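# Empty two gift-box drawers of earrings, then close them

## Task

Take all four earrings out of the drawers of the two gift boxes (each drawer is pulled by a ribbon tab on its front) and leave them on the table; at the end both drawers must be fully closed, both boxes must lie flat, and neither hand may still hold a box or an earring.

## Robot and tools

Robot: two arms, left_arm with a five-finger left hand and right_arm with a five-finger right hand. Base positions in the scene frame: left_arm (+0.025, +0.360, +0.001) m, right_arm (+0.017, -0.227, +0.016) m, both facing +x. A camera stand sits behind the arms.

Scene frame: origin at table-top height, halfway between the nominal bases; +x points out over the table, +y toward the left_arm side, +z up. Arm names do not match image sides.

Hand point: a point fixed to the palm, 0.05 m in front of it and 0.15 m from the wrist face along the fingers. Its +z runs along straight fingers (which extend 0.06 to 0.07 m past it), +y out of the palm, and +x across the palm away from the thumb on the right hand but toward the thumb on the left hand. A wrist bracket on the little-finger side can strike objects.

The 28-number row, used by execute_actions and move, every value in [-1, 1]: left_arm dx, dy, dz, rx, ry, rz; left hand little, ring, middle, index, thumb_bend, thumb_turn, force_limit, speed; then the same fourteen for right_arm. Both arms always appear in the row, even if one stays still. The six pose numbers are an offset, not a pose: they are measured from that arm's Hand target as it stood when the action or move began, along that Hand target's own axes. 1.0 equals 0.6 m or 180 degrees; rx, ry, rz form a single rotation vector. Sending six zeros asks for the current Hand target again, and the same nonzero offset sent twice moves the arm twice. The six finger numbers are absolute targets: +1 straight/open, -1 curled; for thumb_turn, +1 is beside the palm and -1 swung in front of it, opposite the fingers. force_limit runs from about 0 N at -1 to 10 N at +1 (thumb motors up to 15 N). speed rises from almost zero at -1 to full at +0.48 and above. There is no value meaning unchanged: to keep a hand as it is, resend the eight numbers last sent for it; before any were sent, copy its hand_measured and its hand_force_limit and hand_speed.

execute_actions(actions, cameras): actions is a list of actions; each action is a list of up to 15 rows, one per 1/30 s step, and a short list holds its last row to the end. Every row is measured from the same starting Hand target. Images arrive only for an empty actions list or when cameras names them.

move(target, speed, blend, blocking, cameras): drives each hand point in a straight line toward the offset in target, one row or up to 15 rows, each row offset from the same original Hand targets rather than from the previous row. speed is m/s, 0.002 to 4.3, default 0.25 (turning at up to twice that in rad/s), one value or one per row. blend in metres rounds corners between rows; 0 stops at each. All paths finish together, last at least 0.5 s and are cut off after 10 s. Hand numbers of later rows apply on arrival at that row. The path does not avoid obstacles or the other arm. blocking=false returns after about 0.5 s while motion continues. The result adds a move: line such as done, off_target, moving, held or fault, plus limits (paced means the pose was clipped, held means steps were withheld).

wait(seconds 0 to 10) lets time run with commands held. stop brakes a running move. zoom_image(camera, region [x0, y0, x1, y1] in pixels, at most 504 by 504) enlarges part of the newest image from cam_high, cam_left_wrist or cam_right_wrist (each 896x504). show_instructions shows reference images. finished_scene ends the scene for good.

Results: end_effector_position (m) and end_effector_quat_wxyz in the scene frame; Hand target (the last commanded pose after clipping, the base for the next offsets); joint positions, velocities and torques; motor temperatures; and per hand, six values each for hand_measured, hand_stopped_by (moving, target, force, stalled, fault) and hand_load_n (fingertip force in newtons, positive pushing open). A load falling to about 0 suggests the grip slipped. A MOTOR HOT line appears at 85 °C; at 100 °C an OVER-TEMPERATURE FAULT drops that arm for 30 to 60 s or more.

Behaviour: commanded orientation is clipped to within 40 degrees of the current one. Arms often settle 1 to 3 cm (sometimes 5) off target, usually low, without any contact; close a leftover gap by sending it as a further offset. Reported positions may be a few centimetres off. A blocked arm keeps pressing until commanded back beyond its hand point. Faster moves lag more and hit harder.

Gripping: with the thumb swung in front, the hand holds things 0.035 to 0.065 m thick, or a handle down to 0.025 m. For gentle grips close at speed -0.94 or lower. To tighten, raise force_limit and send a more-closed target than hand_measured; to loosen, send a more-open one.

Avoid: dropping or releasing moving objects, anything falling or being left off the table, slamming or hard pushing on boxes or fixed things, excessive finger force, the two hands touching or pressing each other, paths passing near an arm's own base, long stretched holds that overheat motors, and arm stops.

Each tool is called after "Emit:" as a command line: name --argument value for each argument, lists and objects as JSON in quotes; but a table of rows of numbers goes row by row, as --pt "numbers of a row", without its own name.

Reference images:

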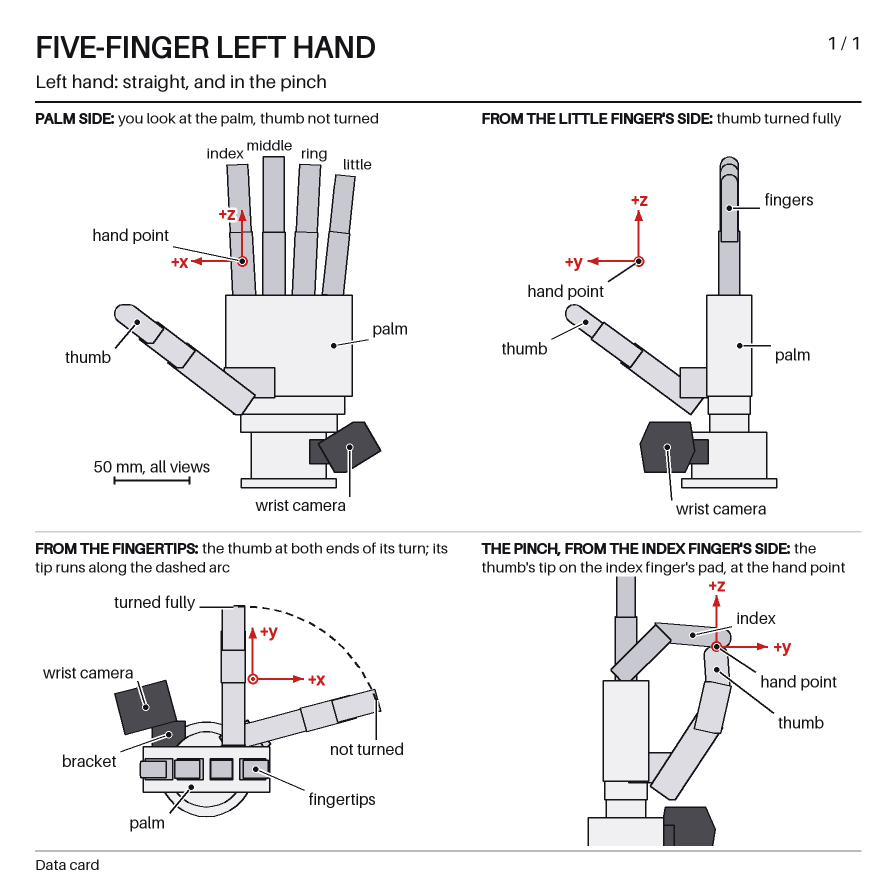

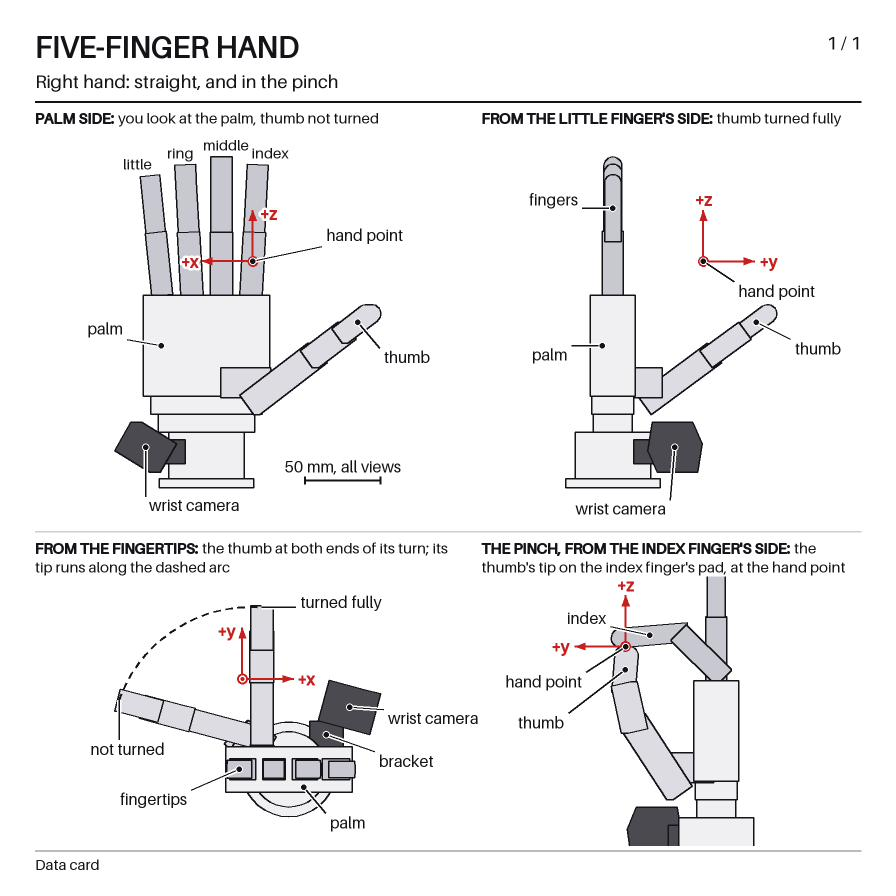

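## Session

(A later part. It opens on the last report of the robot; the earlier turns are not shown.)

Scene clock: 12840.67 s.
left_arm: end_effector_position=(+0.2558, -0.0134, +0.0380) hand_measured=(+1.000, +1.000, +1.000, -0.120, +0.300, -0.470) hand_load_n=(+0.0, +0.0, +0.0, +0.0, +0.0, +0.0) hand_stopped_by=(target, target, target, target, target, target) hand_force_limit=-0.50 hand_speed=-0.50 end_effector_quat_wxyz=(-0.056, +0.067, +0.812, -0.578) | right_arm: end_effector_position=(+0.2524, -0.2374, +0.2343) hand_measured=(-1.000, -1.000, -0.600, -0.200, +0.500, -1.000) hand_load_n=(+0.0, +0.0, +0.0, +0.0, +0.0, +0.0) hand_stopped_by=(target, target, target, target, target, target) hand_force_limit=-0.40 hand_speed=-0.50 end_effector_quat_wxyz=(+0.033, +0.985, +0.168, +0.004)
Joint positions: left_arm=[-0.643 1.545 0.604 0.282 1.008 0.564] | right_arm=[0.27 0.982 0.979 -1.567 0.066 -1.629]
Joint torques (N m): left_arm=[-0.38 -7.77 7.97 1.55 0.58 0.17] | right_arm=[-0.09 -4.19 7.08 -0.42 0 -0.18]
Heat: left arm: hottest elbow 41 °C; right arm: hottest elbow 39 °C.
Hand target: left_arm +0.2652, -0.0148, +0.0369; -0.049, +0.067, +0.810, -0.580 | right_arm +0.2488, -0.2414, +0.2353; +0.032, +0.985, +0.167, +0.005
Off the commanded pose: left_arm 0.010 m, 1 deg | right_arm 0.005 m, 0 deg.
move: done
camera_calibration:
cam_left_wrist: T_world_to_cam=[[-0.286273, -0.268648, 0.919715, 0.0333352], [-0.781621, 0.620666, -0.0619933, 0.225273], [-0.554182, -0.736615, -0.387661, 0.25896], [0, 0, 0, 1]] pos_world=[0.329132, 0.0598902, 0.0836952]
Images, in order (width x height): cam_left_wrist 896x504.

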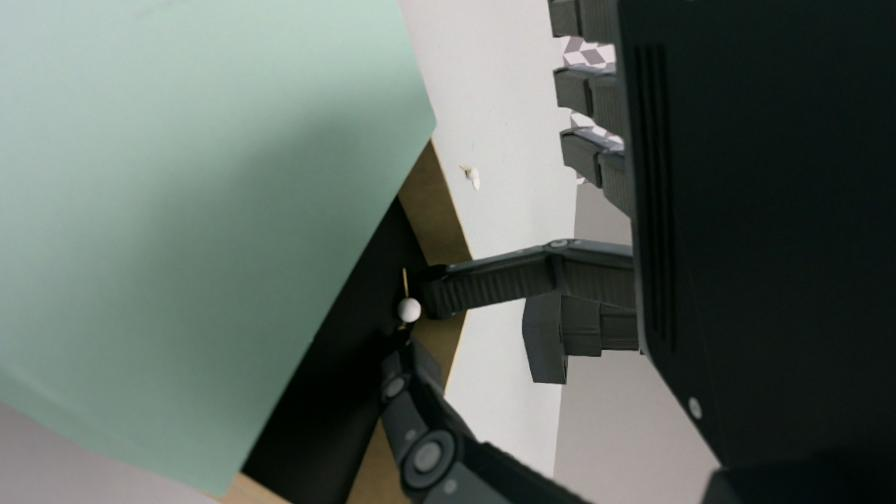

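Emit:
move --target '[-0.011,0,0.0052,0,-0.0037,-0.0012,1,1,1,-0.12,0.3,-0.47,-0.5,-0.5,0,0,0,0,0,0,-1,-1,-0.6,-0.2,0.5,-1,-0.4,-0.5]' --speed 0.02 --cameras '["cam_left_wrist"]'

Emit:
zoom_image --camera "cam_left_wrist" --region '[300, 220, 460, 380]'

Scene clock: 12881.30 s.
left_arm: end_effector_position=(+0.2566, -0.0139, +0.0344) hand_measured=(+1.000, +1.000, +1.000, -0.120, +0.300, -0.470) hand_load_n=(+0.0, +0.0, +0.0, +0.0, +0.0, +1.0) hand_stopped_by=(target, target, target, target, target, target) hand_force_limit=-0.50 hand_speed=-0.50 end_effector_quat_wxyz=(-0.057, +0.065, +0.812, -0.577) | right_arm: end_effector_position=(+0.2524, -0.2374, +0.2343) hand_measured=(-1.000, -1.000, -0.600, -0.200, +0.500, -1.000) hand_load_n=(+0.0, +0.0, +0.0, +0.0, +0.0, +0.0) hand_stopped_by=(target, target, target, target, target, target) hand_force_limit=-0.40 hand_speed=-0.50 end_effector_quat_wxyz=(+0.033, +0.985, +0.168, +0.004)
Joint positions: left_arm=[-0.643 1.557 0.604 0.294 1.006 0.562] | right_arm=[0.27 0.982 0.979 -1.567 0.066 -1.629]
Joint torques (N m): left_arm=[-0.21 -8.35 9.05 1.59 0.26 0] | right_arm=[-0.15 -4.31 7.12 -0.44 0 -0.18]
Heat: left arm: hottest elbow 41 °C; right arm: hottest elbow 39 °C.
Hand target: left_arm +0.2713, -0.0188, +0.0360; -0.046, +0.062, +0.811, -0.580 | right_arm +0.2488, -0.2414, +0.2353; +0.032, +0.985, +0.167, +0.005
Off the commanded pose: left_arm 0.016 m, 1 deg | right_arm 0.005 m, 0 deg.
move: off_target (left_arm)
camera_calibration:
cam_left_wrist: T_world_to_cam=[[-0.283999, -0.270472, 0.919886, 0.036111], [-0.782925, 0.619251, -0.0596381, 0.226112], [-0.553509, -0.737139, -0.387626, 0.257538], [0, 0, 0, 1]] pos_world=[0.329834, 0.0595886, 0.0800954]
Images, in order (width x height): cam_left_wrist 896x504.

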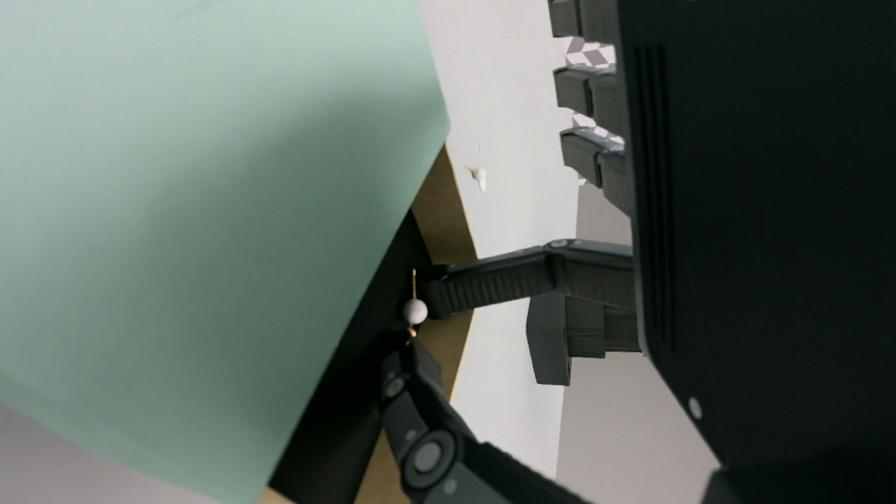

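Scaled by 3.150 from the camera's 896x504 image, which has a finer 1280x720 frame.

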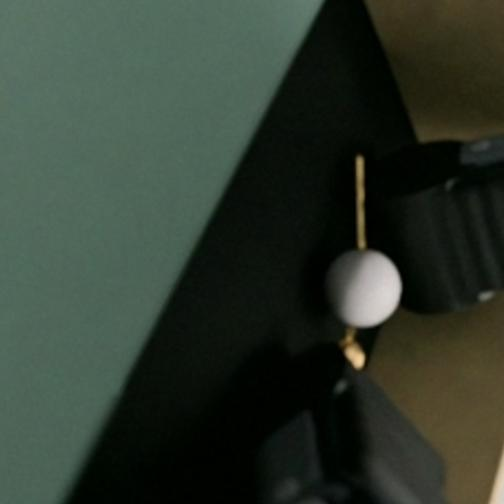

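Emit:
move --pt "0 -0.0473 -0.0162 0 0 0 1 1 1 -0.12 0.3 -0.47 -0.5 -0.5 0 0 0 0 0 0 -1 -1 -0.6 -0.2 0.5 -1 -0.4 -0.5" --pt "-0.0438 -0.0965 0.0298 0 0.0037 0.0012 1 1 1 -0.12 0.3 -0.47 -0.5 -0.5 0 0 0 0 0 0 -1 -1 -0.6 -0.2 0.5 -1 -0.4 -0.5" --pt "0.008 -0.0432 -0.0077 0 0.0037 0.0012 1 1 1 -0.12 0.3 -0.47 -0.5 -0.5 0 0 0 0 0 0 -1 -1 -0.6 -0.2 0.5 -1 -0.4 -0.5" --speed 0.05 --cameras '["cam_left_wrist"]'

Emit:
zoom_image --camera "cam_left_wrist" --region '[250, 200, 480, 420]'

Scene clock: 12920.23 s.
left_arm: end_effector_position=(+0.2621, -0.0254, +0.0592) hand_measured=(+1.000, +1.000, +1.000, -0.120, +0.300, -0.470) hand_load_n=(+0.0, +0.0, +0.0, +0.0, +0.0, +0.0) hand_stopped_by=(target, target, target, target, target, target) hand_force_limit=-0.50 hand_speed=-0.50 end_effector_quat_wxyz=(-0.059, +0.064, +0.813, -0.575) | right_arm: end_effector_position=(+0.2524, -0.2374, +0.2343) hand_measured=(-1.000, -1.000, -0.600, -0.200, +0.500, -1.000) hand_load_n=(+0.0, +0.0, +0.0, +0.0, +0.0, +0.0) hand_stopped_by=(target, target, target, target, target, target) hand_force_limit=-0.40 hand_speed=-0.50 end_effector_quat_wxyz=(+0.033, +0.985, +0.168, +0.004)
Joint positions: left_arm=[-0.658 1.514 0.656 0.204 0.995 0.547] | right_arm=[0.27 0.982 0.979 -1.567 0.066 -1.629]
Joint torques (N m): left_arm=[0.09 -10.4 6.68 1.59 0.6 0.14] | right_arm=[-0.09 -4.31 7.09 -0.44 0 -0.18]
Heat: left arm: hottest elbow 42 °C; right arm: hottest elbow 39 °C.
Hand target: left_arm +0.2659, -0.0219, +0.0619; -0.049, +0.067, +0.810, -0.580 | right_arm +0.2488, -0.2414, +0.2353; +0.032, +0.985, +0.167, +0.005
Off the commanded pose: left_arm 0.006 m, 1 deg | right_arm 0.005 m, 0 deg.
move: done
camera_calibration:
cam_left_wrist: T_world_to_cam=[[-0.279773, -0.273965, 0.920147, 0.0105672], [-0.782, 0.621033, -0.0528619, 0.238459], [-0.55696, -0.734344, -0.387989, 0.26267], [0, 0, 0, 1]] pos_world=[0.335728, 0.0476937, 0.104795]
Images, in order (width x height): cam_left_wrist 896x504.

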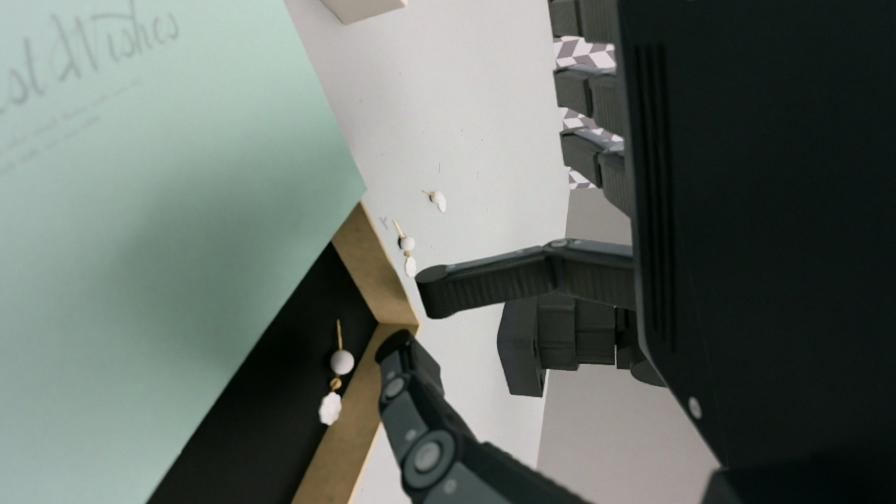

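Scaled by 2.191 from the camera's 896x504 image, which has a finer 1280x720 frame.

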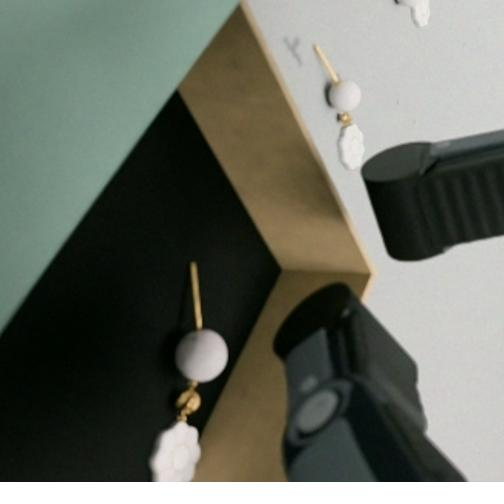

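Emit:
move --target '[0.0085,0.0065,-0.0088,0,0,0,1,1,1,-0.12,0.3,-0.47,-0.5,-0.5,0,0,0,0,0,0,-1,-1,-0.6,-0.2,0.5,-1,-0.4,-0.5]' --speed 0.04 --cameras '["cam_left_wrist"]'

Emit:
zoom_image --camera "cam_left_wrist" --region '[250, 200, 480, 420]'

Scene clock: 12941.87 s.
left_arm: end_effector_position=(+0.2582, -0.0184, +0.0573) hand_measured=(+1.000, +1.000, +1.000, -0.120, +0.300, -0.470) hand_load_n=(+0.0, +0.0, +0.0, +0.0, +0.0, +0.0) hand_stopped_by=(target, target, target, target, target, target) hand_force_limit=-0.50 hand_speed=-0.50 end_effector_quat_wxyz=(-0.059, +0.064, +0.813, -0.575) | right_arm: end_effector_position=(+0.2524, -0.2374, +0.2343) hand_measured=(-1.000, -1.000, -0.600, -0.200, +0.500, -1.000) hand_load_n=(+0.0, +0.0, +0.0, +0.5, +0.0, +0.0) hand_stopped_by=(target, target, target, target, target, target) hand_force_limit=-0.40 hand_speed=-0.50 end_effector_quat_wxyz=(+0.033, +0.985, +0.168, +0.004)
Joint positions: left_arm=[-0.649 1.502 0.636 0.204 1.002 0.556] | right_arm=[0.27 0.982 0.979 -1.567 0.066 -1.629]
Joint torques (N m): left_arm=[-0.09 -10.29 6.58 1.65 0.63 0.15] | right_arm=[-0.09 -4.25 7.1 -0.43 0 -0.18]
Heat: left arm: hottest elbow 40 °C; right arm: hottest elbow 39 °C.
Hand target: left_arm +0.2620, -0.0149, +0.0599; -0.049, +0.067, +0.810, -0.580 | right_arm +0.2488, -0.2414, +0.2353; +0.032, +0.985, +0.167, +0.005
Off the commanded pose: left_arm 0.006 m, 1 deg | right_arm 0.005 m, 0 deg.
move: done
camera_calibration:
cam_left_wrist: T_world_to_cam=[[-0.279344, -0.274082, 0.920242, 0.0130234], [-0.782199, 0.620809, -0.0525409, 0.230945], [-0.556895, -0.73449, -0.387806, 0.264942], [0, 0, 0, 1]] pos_world=[0.331828, 0.0547934, 0.102895]
Images, in order (width x height): cam_left_wrist 896x504.

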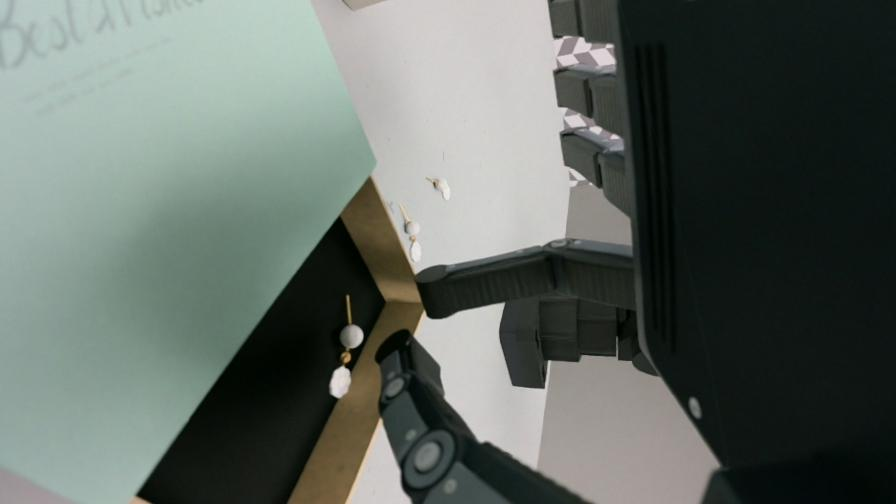

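Scaled by 2.191 from the camera's 896x504 image, which has a finer 1280x720 frame.

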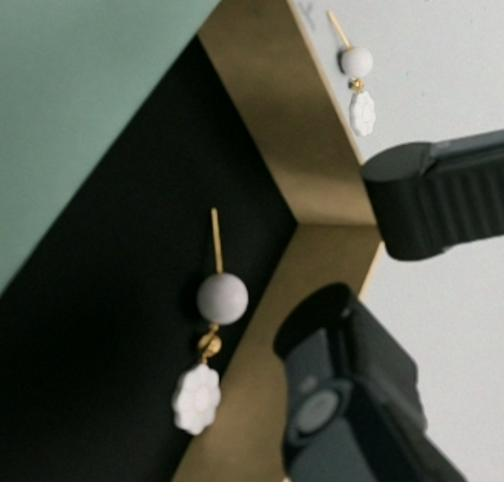

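Emit:
move --target '[0.0016,0.0178,-0.0009,0,0,0,1,1,1,-0.12,0.3,-0.47,-0.5,-0.5,0,0,0,0,0,0,-1,-1,-0.6,-0.2,0.5,-1,-0.4,-0.5]' --speed 0.04 --cameras '["cam_left_wrist"]'

Emit:
zoom_image --camera "cam_left_wrist" --region '[250, 200, 480, 420]'

Scene clock: 12962.03 s.
left_arm: end_effector_position=(+0.2592, -0.0153, +0.0555) hand_measured=(+1.000, +1.000, +1.000, -0.120, +0.300, -0.470) hand_load_n=(+0.0, +0.0, +0.0, +0.0, +0.0, +0.0) hand_stopped_by=(target, target, target, target, target, target) hand_force_limit=-0.50 hand_speed=-0.50 end_effector_quat_wxyz=(-0.052, +0.069, +0.810, -0.580) | right_arm: end_effector_position=(+0.2524, -0.2374, +0.2343) hand_measured=(-1.000, -1.000, -0.600, -0.200, +0.500, -1.000) hand_load_n=(+0.0, +0.0, +0.0, +0.0, +0.0, +0.0) hand_stopped_by=(target, target, target, target, target, target) hand_force_limit=-0.40 hand_speed=-0.50 end_effector_quat_wxyz=(+0.033, +0.985, +0.168, +0.004)
Joint positions: left_arm=[-0.641 1.502 0.622 0.231 1.009 0.566] | right_arm=[0.27 0.982 0.979 -1.567 0.066 -1.629]
Joint torques (N m): left_arm=[0.21 -8.59 6.46 1.8 0.61 0.14] | right_arm=[-0.09 -4.31 7.1 -0.46 0 -0.18]
Heat: left arm: hottest elbow 40 °C; right arm: hottest elbow 39 °C.
Hand target: left_arm +0.2617, -0.0109, +0.0500; -0.049, +0.067, +0.810, -0.580 | right_arm +0.2488, -0.2414, +0.2353; +0.032, +0.985, +0.167, +0.005
Off the commanded pose: left_arm 0.008 m, 0 deg | right_arm 0.005 m, 0 deg.
move: done
camera_calibration:
cam_left_wrist: T_world_to_cam=[[-0.294851, -0.262452, 0.918794, 0.0200942], [-0.780994, 0.620202, -0.0734701, 0.230636], [-0.550555, -0.739235, -0.38784, 0.265346], [0, 0, 0, 1]] pos_world=[0.332138, 0.0583861, 0.101394]
Images, in order (width x height): cam_left_wrist 896x504.

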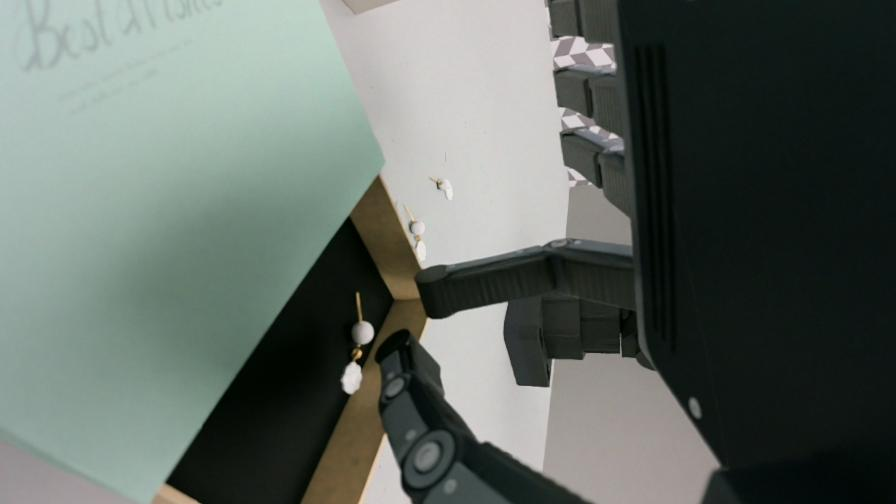

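Scaled by 2.191 from the camera's 896x504 image, which has a finer 1280x720 frame.

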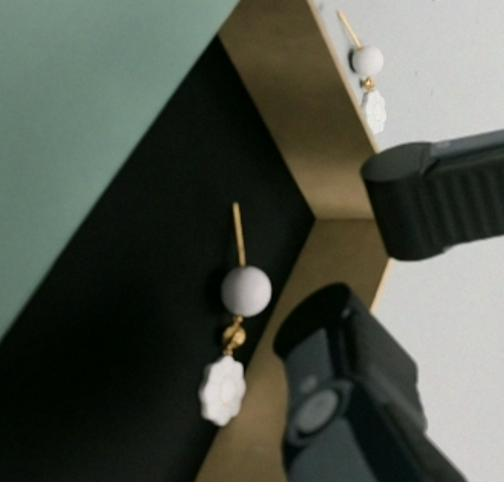

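Emit:
move --target '[0.0005,0.0155,0.005,0,0,0,1,1,1,-0.12,0.3,-0.47,-0.5,-0.5,0,0,0,0,0,0,-1,-1,-0.6,-0.2,0.5,-1,-0.4,-0.5]' --speed 0.04 --cameras '["cam_left_wrist"]'

Emit:
zoom_image --camera "cam_left_wrist" --region '[280, 220, 480, 420]'

Scene clock: 12975.60 s.
left_arm: end_effector_position=(+0.2590, -0.0151, +0.0475) hand_measured=(+1.000, +1.000, +1.000, -0.120, +0.300, -0.470) hand_load_n=(+0.0, -0.5, +0.0, -0.5, +0.0, -0.5) hand_stopped_by=(target, target, target, target, target, target) hand_force_limit=-0.50 hand_speed=-0.50 end_effector_quat_wxyz=(-0.050, +0.071, +0.809, -0.581) | right_arm: end_effector_position=(+0.2524, -0.2374, +0.2343) hand_measured=(-1.000, -1.000, -0.600, -0.200, +0.500, -1.000) hand_load_n=(+0.0, +0.0, +0.0, +0.0, +0.0, +0.0) hand_stopped_by=(target, target, target, target, target, target) hand_force_limit=-0.40 hand_speed=-0.50 end_effector_quat_wxyz=(+0.033, +0.985, +0.168, +0.004)
Joint positions: left_arm=[-0.641 1.524 0.613 0.267 1.009 0.567] | right_arm=[0.27 0.982 0.979 -1.567 0.066 -1.629]
Joint torques (N m): left_arm=[-0.03 -8.18 6.38 1.63 0.6 0.12] | right_arm=[-0.09 -4.37 7.1 -0.43 0 -0.18]
Heat: left arm: hottest elbow 40 °C; right arm: hottest elbow 39 °C.
Hand target: left_arm +0.2614, -0.0107, +0.0403; -0.049, +0.067, +0.810, -0.580 | right_arm +0.2488, -0.2414, +0.2353; +0.032, +0.985, +0.167, +0.005
Off the commanded pose: left_arm 0.009 m, 0 deg | right_arm 0.005 m, 0 deg.
move: done
camera_calibration:
cam_left_wrist: T_world_to_cam=[[-0.29894, -0.259728, 0.918246, 0.0285623], [-0.780514, 0.620167, -0.0786844, 0.22989], [-0.549029, -0.740226, -0.388114, 0.261861], [0, 0, 0, 1]] pos_world=[0.33174, 0.0586846, 0.0934934]
Images, in order (width x height): cam_left_wrist 896x504.

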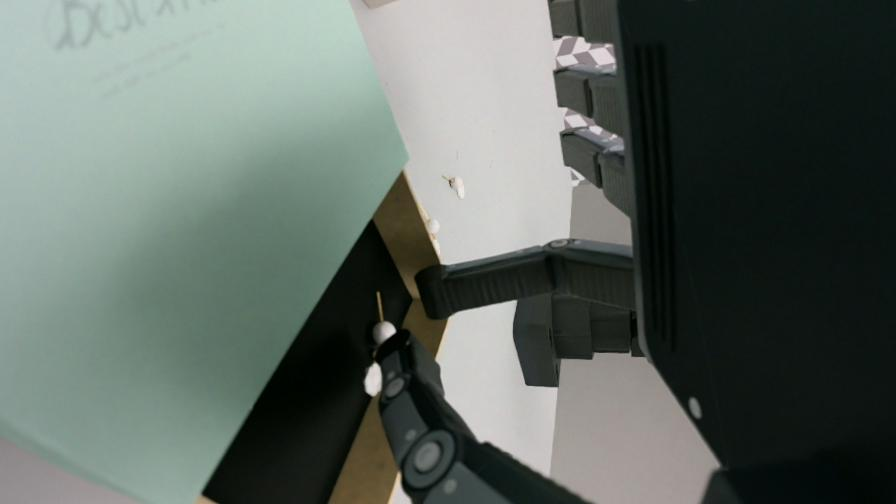

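Scaled by 2.520 from the camera's 896x504 image, which has a finer 1280x720 frame.

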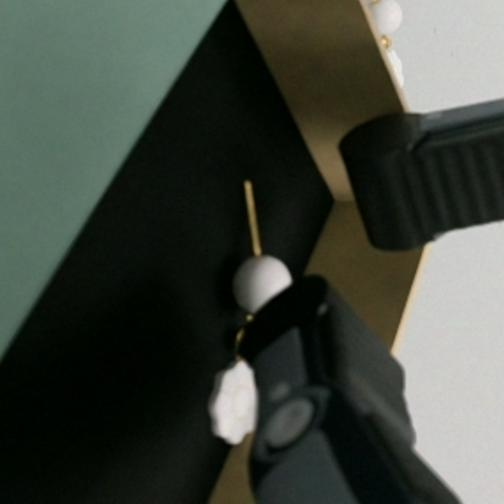

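Emit:
move --target '[0.0043,0.0123,0.0028,0,0,0,1,1,1,-0.12,0.3,-0.47,-0.5,-0.5,0,0,0,0,0,0,-1,-1,-0.6,-0.2,0.5,-1,-0.4,-0.5]' --speed 0.03 --cameras '["cam_left_wrist"]'

Emit:
zoom_image --camera "cam_left_wrist" --region '[300, 220, 460, 380]'

Scene clock: 12988.77 s.
left_arm: end_effector_position=(+0.2573, -0.0138, +0.0403) hand_measured=(+1.000, +1.000, +1.000, -0.120, +0.300, -0.470) hand_load_n=(+0.0, +0.0, +0.0, +0.0, +0.0, +0.0) hand_stopped_by=(target, target, target, target, target, target) hand_force_limit=-0.50 hand_speed=-0.50 end_effector_quat_wxyz=(-0.050, +0.071, +0.809, -0.581) | right_arm: end_effector_position=(+0.2524, -0.2374, +0.2343) hand_measured=(-1.000, -1.000, -0.600, -0.200, +0.500, -1.000) hand_load_n=(+0.0, +0.0, +0.0, +0.0, +0.0, +0.0) hand_stopped_by=(target, target, target, target, target, target) hand_force_limit=-0.40 hand_speed=-0.50 end_effector_quat_wxyz=(+0.033, +0.985, +0.168, +0.004)
Joint positions: left_arm=[-0.641 1.54 0.6 0.298 1.009 0.567] | right_arm=[0.27 0.982 0.979 -1.567 0.066 -1.629]
Joint torques (N m): left_arm=[0.32 -8.35 6.08 1.68 0.54 0.14] | right_arm=[-0.09 -4.31 7.09 -0.43 -0.01 -0.18]
Heat: left arm: hottest elbow 40 °C; right arm: hottest elbow 39 °C.
Hand target: left_arm +0.2590, -0.0095, +0.0328; -0.049, +0.067, +0.810, -0.580 | right_arm +0.2488, -0.2414, +0.2353; +0.032, +0.985, +0.167, +0.005
Off the commanded pose: left_arm 0.009 m, 1 deg | right_arm 0.005 m, 0 deg.
move: done
camera_calibration:
cam_left_wrist: T_world_to_cam=[[-0.300602, -0.258433, 0.918069, 0.0354595], [-0.780357, 0.620071, -0.0809638, 0.227264], [-0.548344, -0.740759, -0.388065, 0.258842], [0, 0, 0, 1]] pos_world=[0.329941, 0.0599838, 0.0862934]
Images, in order (width x height): cam_left_wrist 896x504.

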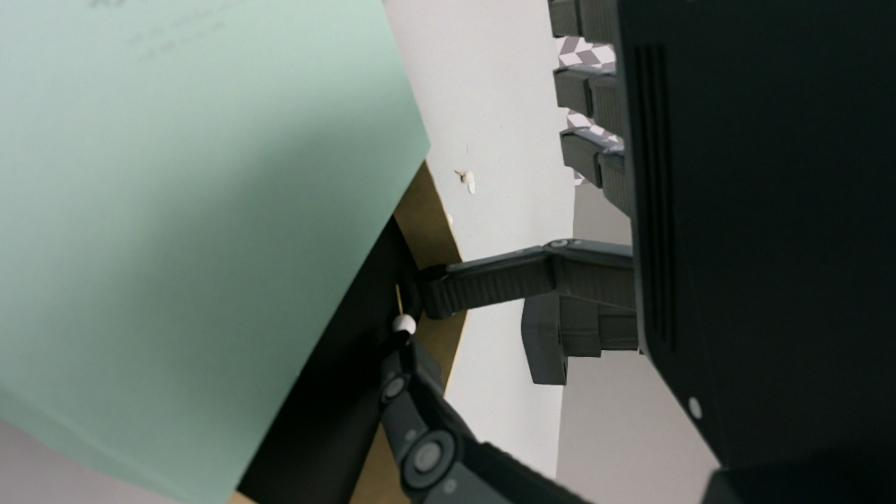

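Scaled by 3.150 from the camera's 896x504 image, which has a finer 1280x720 frame.

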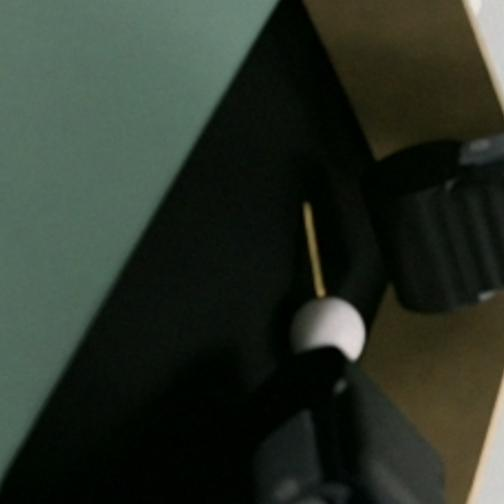

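Emit:
move --target '[0.0005,0.0058,0.0019,0,0,0,1,1,1,-0.12,0.3,-0.47,-0.5,-0.5,0,0,0,0,0,0,-1,-1,-0.6,-0.2,0.5,-1,-0.4,-0.5]' --speed 0.02 --cameras '["cam_left_wrist"]'

Emit:
zoom_image --camera "cam_left_wrist" --region '[300, 220, 460, 380]'

Scene clock: 12999.80 s.
left_arm: end_effector_position=(+0.2584, -0.0146, +0.0378) hand_measured=(+1.000, +1.000, +1.000, -0.120, +0.300, -0.470) hand_load_n=(+0.0, +0.0, +0.0, +0.0, +0.0, +0.0) hand_stopped_by=(target, target, target, target, target, target) hand_force_limit=-0.50 hand_speed=-0.50 end_effector_quat_wxyz=(-0.049, +0.072, +0.808, -0.582) | right_arm: end_effector_position=(+0.2524, -0.2374, +0.2343) hand_measured=(-1.000, -1.000, -0.600, -0.200, +0.500, -1.000) hand_load_n=(+0.0, +0.0, +0.0, +0.0, +0.0, +0.5) hand_stopped_by=(target, target, target, target, target, target) hand_force_limit=-0.40 hand_speed=-0.50 end_effector_quat_wxyz=(+0.033, +0.985, +0.168, +0.004)
Joint positions: left_arm=[-0.641 1.55 0.6 0.311 1.009 0.567] | right_arm=[0.27 0.982 0.979 -1.567 0.066 -1.629]
Joint torques (N m): left_arm=[-0.15 -8.06 5.79 1.62 0.54 0.11] | right_arm=[-0.09 -4.37 7.12 -0.44 0.01 -0.18]
Heat: left arm: hottest elbow 39 °C; right arm: hottest elbow 39 °C.
Hand target: left_arm +0.2586, -0.0094, +0.0290; -0.049, +0.067, +0.810, -0.580 | right_arm +0.2488, -0.2414, +0.2353; +0.032, +0.985, +0.167, +0.005
Off the commanded pose: left_arm 0.010 m, 1 deg | right_arm 0.005 m, 0 deg.
move: done
camera_calibration:
cam_left_wrist: T_world_to_cam=[[-0.303147, -0.256583, 0.917751, 0.038629], [-0.780105, 0.619935, -0.0843603, 0.228347], [-0.547301, -0.741516, -0.388092, 0.257623], [0, 0, 0, 1]] pos_world=[0.330843, 0.0593826, 0.0837932]
Images, in order (width x height): cam_left_wrist 896x504.

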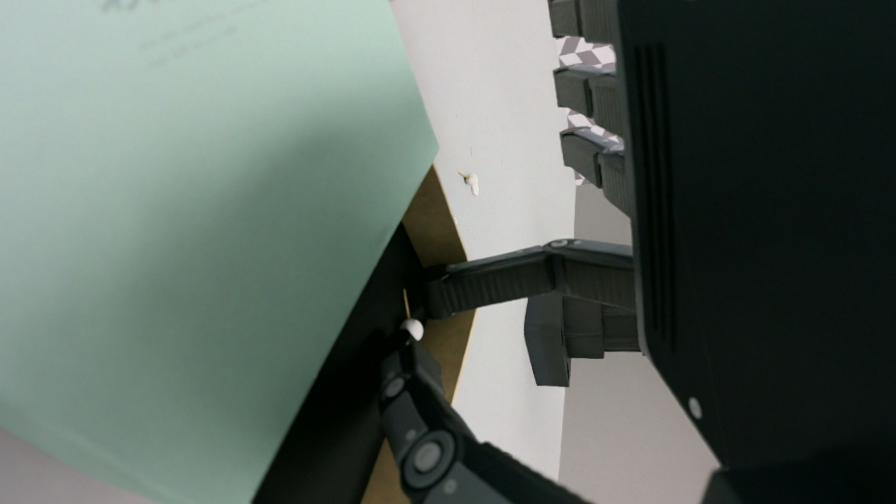

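Scaled by 3.150 from the camera's 896x504 image, which has a finer 1280x720 frame.

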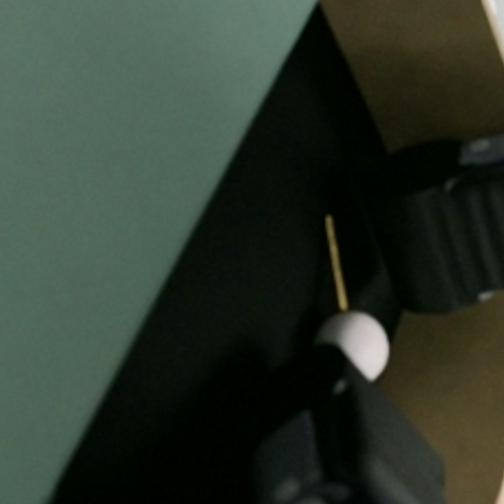

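Emit:
move --target '[0.0045,0.0024,-0.001,0,0,0,1,1,1,-0.12,0.3,-0.47,-0.5,-0.5,0,0,0,0,0,0,-1,-1,-0.6,-0.2,0.5,-1,-0.4,-0.5]' --speed 0.02 --cameras '["cam_left_wrist"]'

Emit:
zoom_image --camera "cam_left_wrist" --region '[300, 220, 460, 380]'

Scene clock: 13015.63 s.
left_arm: end_effector_position=(+0.2559, -0.0128, +0.0356) hand_measured=(+1.000, +1.000, +1.000, -0.120, +0.300, -0.470) hand_load_n=(+0.0, +0.0, +0.0, +0.0, -0.5, +0.0) hand_stopped_by=(target, target, target, target, target, target) hand_force_limit=-0.50 hand_speed=-0.50 end_effector_quat_wxyz=(-0.049, +0.072, +0.808, -0.582) | right_arm: end_effector_position=(+0.2524, -0.2374, +0.2343) hand_measured=(-1.000, -1.000, -0.600, -0.200, +0.500, -1.000) hand_load_n=(+0.0, +0.0, +0.0, +0.0, +0.0, +0.0) hand_stopped_by=(target, target, target, target, target, target) hand_force_limit=-0.40 hand_speed=-0.50 end_effector_quat_wxyz=(+0.033, +0.985, +0.168, +0.004)
Joint positions: left_arm=[-0.641 1.55 0.591 0.321 1.009 0.567] | right_arm=[0.27 0.982 0.979 -1.567 0.066 -1.629]
Joint torques (N m): left_arm=[-0.26 -8.41 5.67 1.62 0.51 0.11] | right_arm=[-0.15 -4.31 7.09 -0.44 0 -0.18]
Heat: left arm: hottest elbow 39 °C; right arm: hottest elbow 39 °C.
Hand target: left_arm +0.2562, -0.0079, +0.0279; -0.049, +0.067, +0.810, -0.580 | right_arm +0.2488, -0.2414, +0.2353; +0.032, +0.985, +0.167, +0.005
Off the commanded pose: left_arm 0.009 m, 1 deg | right_arm 0.005 m, 0 deg.
move: done
camera_calibration:
cam_left_wrist: T_world_to_cam=[[-0.302855, -0.256802, 0.917786, 0.0402053], [-0.780139, 0.619945, -0.0839693, 0.225161], [-0.547413, -0.741432, -0.388095, 0.256861], [0, 0, 0, 1]] pos_world=[0.328442, 0.0611828, 0.0816932]
Images, in order (width x height): cam_left_wrist 896x504.

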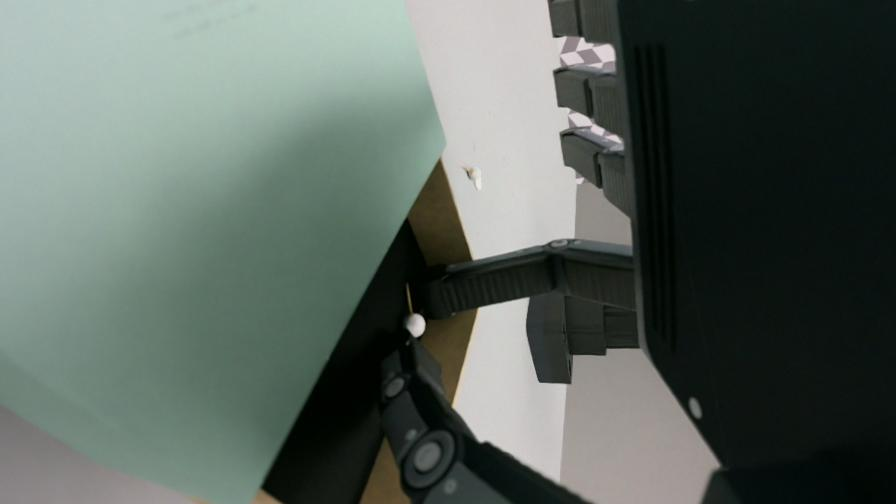

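Scaled by 3.150 from the camera's 896x504 image, which has a finer 1280x720 frame.

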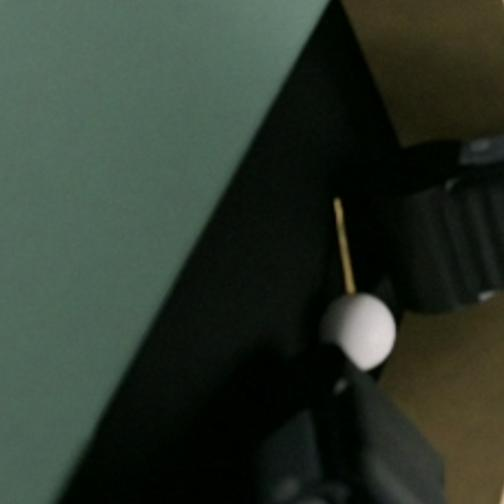

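Emit:
move --target '[0,0,0,0,0,0,1,1,1,-0.4,0.3,-0.47,-0.5,-0.94,0,0,0,0,0,0,-1,-1,-0.6,-0.2,0.5,-1,-0.4,-0.5]' --speed 0.02 --cameras '["cam_left_wrist"]'

Emit:
zoom_image --camera "cam_left_wrist" --region '[300, 220, 460, 380]'

Scene clock: 13026.73 s.
left_arm: end_effector_position=(+0.2560, -0.0128, +0.0357) hand_measured=(+1.000, +1.000, +1.000, -0.248, +0.300, -0.470) hand_load_n=(+0.0, +0.0, +0.0, +3.5, +2.5, +0.0) hand_stopped_by=(target, target, target, force, target, target) hand_force_limit=-0.50 hand_speed=-0.94 end_effector_quat_wxyz=(-0.049, +0.072, +0.808, -0.582) | right_arm: end_effector_position=(+0.2524, -0.2374, +0.2343) hand_measured=(-1.000, -1.000, -0.600, -0.200, +0.500, -1.000) hand_load_n=(+0.0, +0.5, +0.0, +0.0, +0.0, +0.0) hand_stopped_by=(target, target, target, target, target, target) hand_force_limit=-0.40 hand_speed=-0.50 end_effector_quat_wxyz=(+0.033, +0.985, +0.168, +0.004)
Joint positions: left_arm=[-0.641 1.55 0.591 0.321 1.009 0.567] | right_arm=[0.27 0.982 0.979 -1.567 0.066 -1.629]
Joint torques (N m): left_arm=[-0.09 -8.23 5.79 1.63 0.53 0.11] | right_arm=[-0.09 -4.31 7.09 -0.46 0 -0.18]
Heat: left arm: hottest elbow 39 °C; right arm: hottest elbow 39 °C.
Hand target: left_arm +0.2562, -0.0079, +0.0279; -0.049, +0.067, +0.810, -0.580 | right_arm +0.2488, -0.2414, +0.2353; +0.032, +0.985, +0.167, +0.005
Off the commanded pose: left_arm 0.009 m, 1 deg | right_arm 0.005 m, 0 deg.
move: done
camera_calibration:
cam_left_wrist: T_world_to_cam=[[-0.303147, -0.256583, 0.917751, 0.0402953], [-0.780105, 0.619935, -0.0843603, 0.225322], [-0.547301, -0.741516, -0.388092, 0.25681], [0, 0, 0, 1]] pos_world=[0.328543, 0.0610826, 0.0816932]
Images, in order (width x height): cam_left_wrist 896x504.

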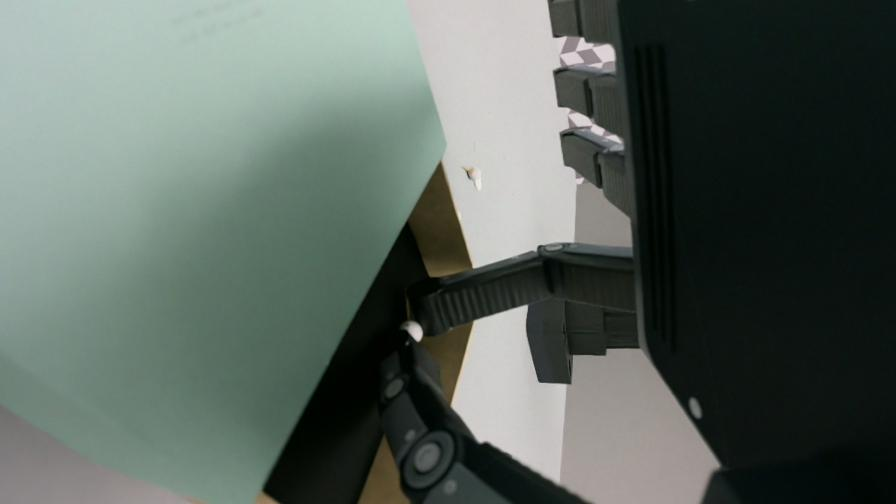

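Scaled by 3.150 from the camera's 896x504 image, which has a finer 1280x720 frame.

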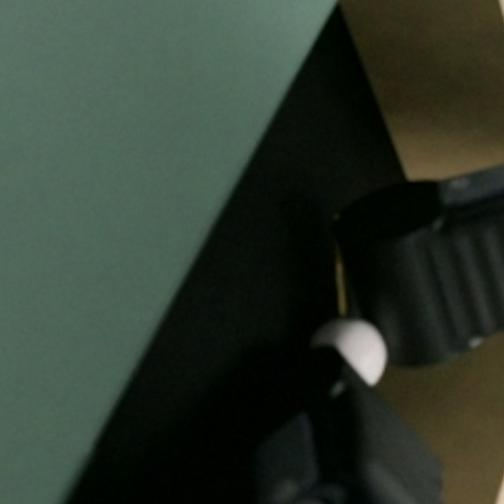

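Emit:
move --target '[0,-0.0788,-0.0268,0,0,0,1,1,1,-0.4,0.3,-0.47,-0.5,-0.94,0,0,0,0,0,0,-1,-1,-0.6,-0.2,0.5,-1,-0.4,-0.5]' --speed 0.03 --cameras '["cam_left_wrist"]'

Emit:
zoom_image --camera "cam_left_wrist" --region '[280, 220, 480, 420]'

Scene clock: 13034.10 s.
left_arm: end_effector_position=(+0.2420, -0.0024, +0.0643) hand_measured=(+1.000, +1.000, +1.000, -0.248, +0.300, -0.470) hand_load_n=(+0.0, +0.0, +0.0, +3.0, +2.5, +0.0) hand_stopped_by=(target, target, target, force, target, target) hand_force_limit=-0.50 hand_speed=-0.94 end_effector_quat_wxyz=(-0.064, +0.061, +0.815, -0.573) | right_arm: end_effector_position=(+0.2524, -0.2374, +0.2343) hand_measured=(-1.000, -1.000, -0.600, -0.200, +0.500, -1.000) hand_load_n=(+0.0, +0.0, +0.0, +0.0, +0.0, +0.0) hand_stopped_by=(target, target, target, target, target, target) hand_force_limit=-0.40 hand_speed=-0.50 end_effector_quat_wxyz=(+0.033, +0.985, +0.168, +0.004)
Joint positions: left_arm=[-0.641 1.43 0.591 0.156 1.009 0.567] | right_arm=[0.27 0.982 0.979 -1.567 0.066 -1.629]
Joint torques (N m): left_arm=[0.09 -9.58 10.14 0.84 0.54 0.11] | right_arm=[-0.03 -4.31 7.1 -0.44 0 -0.17]
Heat: left arm: hottest elbow 39 °C; right arm: hottest elbow 39 °C.
Hand target: left_arm +0.2563, -0.0080, +0.0779; -0.049, +0.067, +0.810, -0.580 | right_arm +0.2488, -0.2414, +0.2353; +0.032, +0.985, +0.167, +0.005
Off the commanded pose: left_arm 0.020 m, 2 deg | right_arm 0.005 m, 0 deg.
move: off_target (left_arm)
camera_calibration:
cam_left_wrist: T_world_to_cam=[[-0.270562, -0.280892, 0.920813, 0.00435976], [-0.782335, 0.621555, -0.0402693, 0.208031], [-0.561024, -0.731279, -0.387921, 0.271274], [0, 0, 0, 1]] pos_world=[0.316121, 0.0702986, 0.109596]
Images, in order (width x height): cam_left_wrist 896x504.

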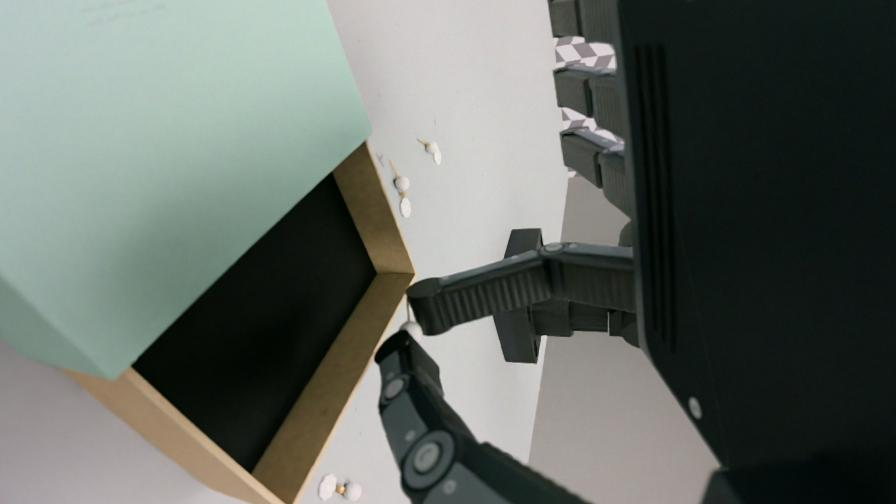

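Scaled by 2.520 from the camera's 896x504 image, which has a finer 1280x720 frame.

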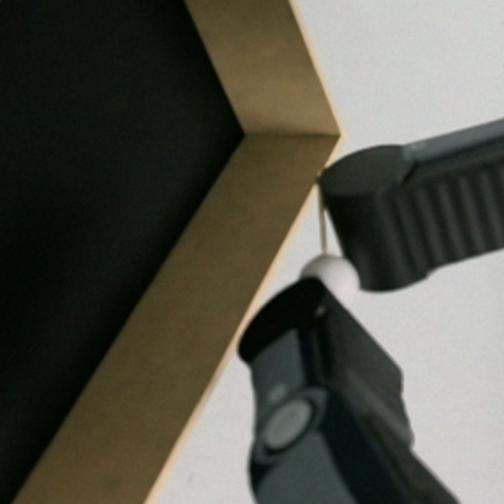

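Emit:
move --pt "0 -0.0473 -0.0161 0 0 0 1 1 1 -0.4 0.3 -0.47 -0.5 -0.94 0 0 0 0 0 0 -1 -1 -0.6 -0.2 0.5 -1 -0.4 -0.5" --pt "0.0941 -0.0758 0.0841 0 0 0 1 1 1 -0.4 0.3 -0.47 -0.5 -0.94 0 0 0 0 0 0 -1 -1 -0.6 -0.2 0.5 -1 -0.4 -0.5" --speed 0.08 --cameras '["cam_left_wrist","cam_high"]'

Scene clock: 13069.33 s.
left_arm: end_effector_position=(+0.1953, -0.0593, +0.1037) hand_measured=(+1.000, +1.000, +1.000, -0.248, +0.300, -0.470) hand_load_n=(+0.0, +0.0, -0.5, +3.0, +2.5, +0.0) hand_stopped_by=(target, target, target, force, target, target) hand_force_limit=-0.50 hand_speed=-0.94 end_effector_quat_wxyz=(-0.049, +0.065, +0.812, -0.577) | right_arm: end_effector_position=(+0.2524, -0.2374, +0.2343) hand_measured=(-1.000, -1.000, -0.600, -0.200, +0.500, -1.000) hand_load_n=(+0.0, +0.0, +0.0, +0.0, +0.0, +0.0) hand_stopped_by=(target, target, target, target, target, target) hand_force_limit=-0.40 hand_speed=-0.50 end_effector_quat_wxyz=(+0.033, +0.985, +0.168, +0.004)
Joint positions: left_arm=[-0.858 1.335 0.6 0.236 0.814 0.372] | right_arm=[0.27 0.982 0.979 -1.567 0.066 -1.629]
Joint torques (N m): left_arm=[-1.38 -8.76 7.71 1.81 0.21 -0.06] | right_arm=[-0.15 -4.31 7.1 -0.47 0 -0.18]
Heat: left arm: hottest elbow 41 °C; right arm: hottest elbow 39 °C.
Hand target: left_arm +0.1901, -0.0601, +0.1047; -0.049, +0.067, +0.810, -0.580 | right_arm +0.2488, -0.2414, +0.2353; +0.032, +0.985, +0.167, +0.005
Off the commanded pose: left_arm 0.005 m, 0 deg | right_arm 0.005 m, 0 deg.
move: done
camera_calibration:
cam_left_wrist: T_world_to_cam=[[-0.292681, -0.272234, 0.916639, -0.0552999], [-0.78779, 0.611977, -0.0697878, 0.211912], [-0.541963, -0.742544, -0.393578, 0.214958], [0, 0, 0, 1]] pos_world=[0.267256, 0.0148765, 0.150082]
Images, in order (width x height): cam_high 896x504, cam_left_wrist 896x504.

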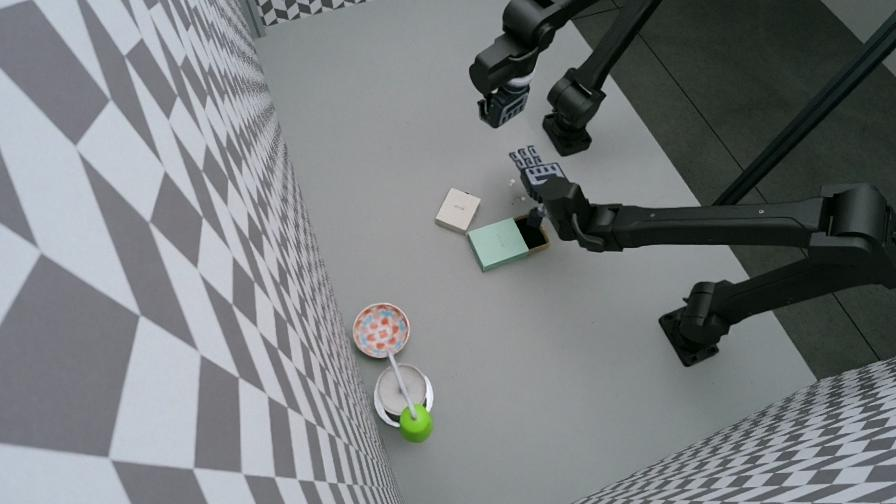

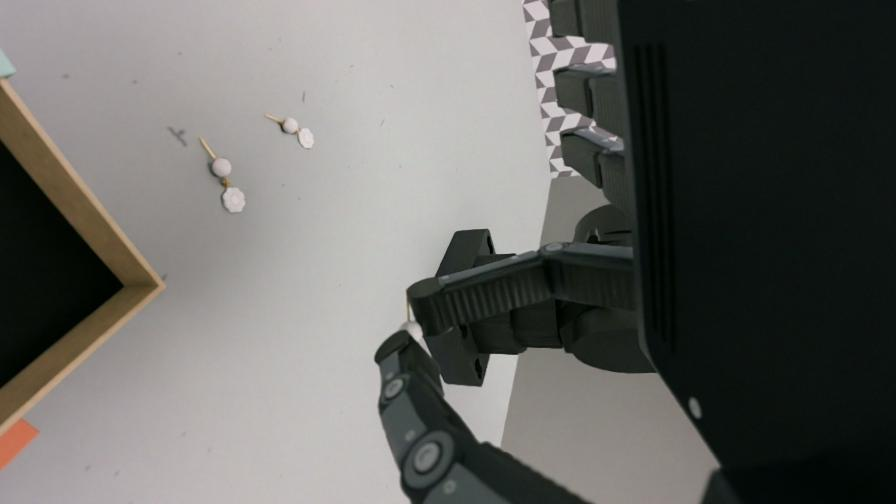

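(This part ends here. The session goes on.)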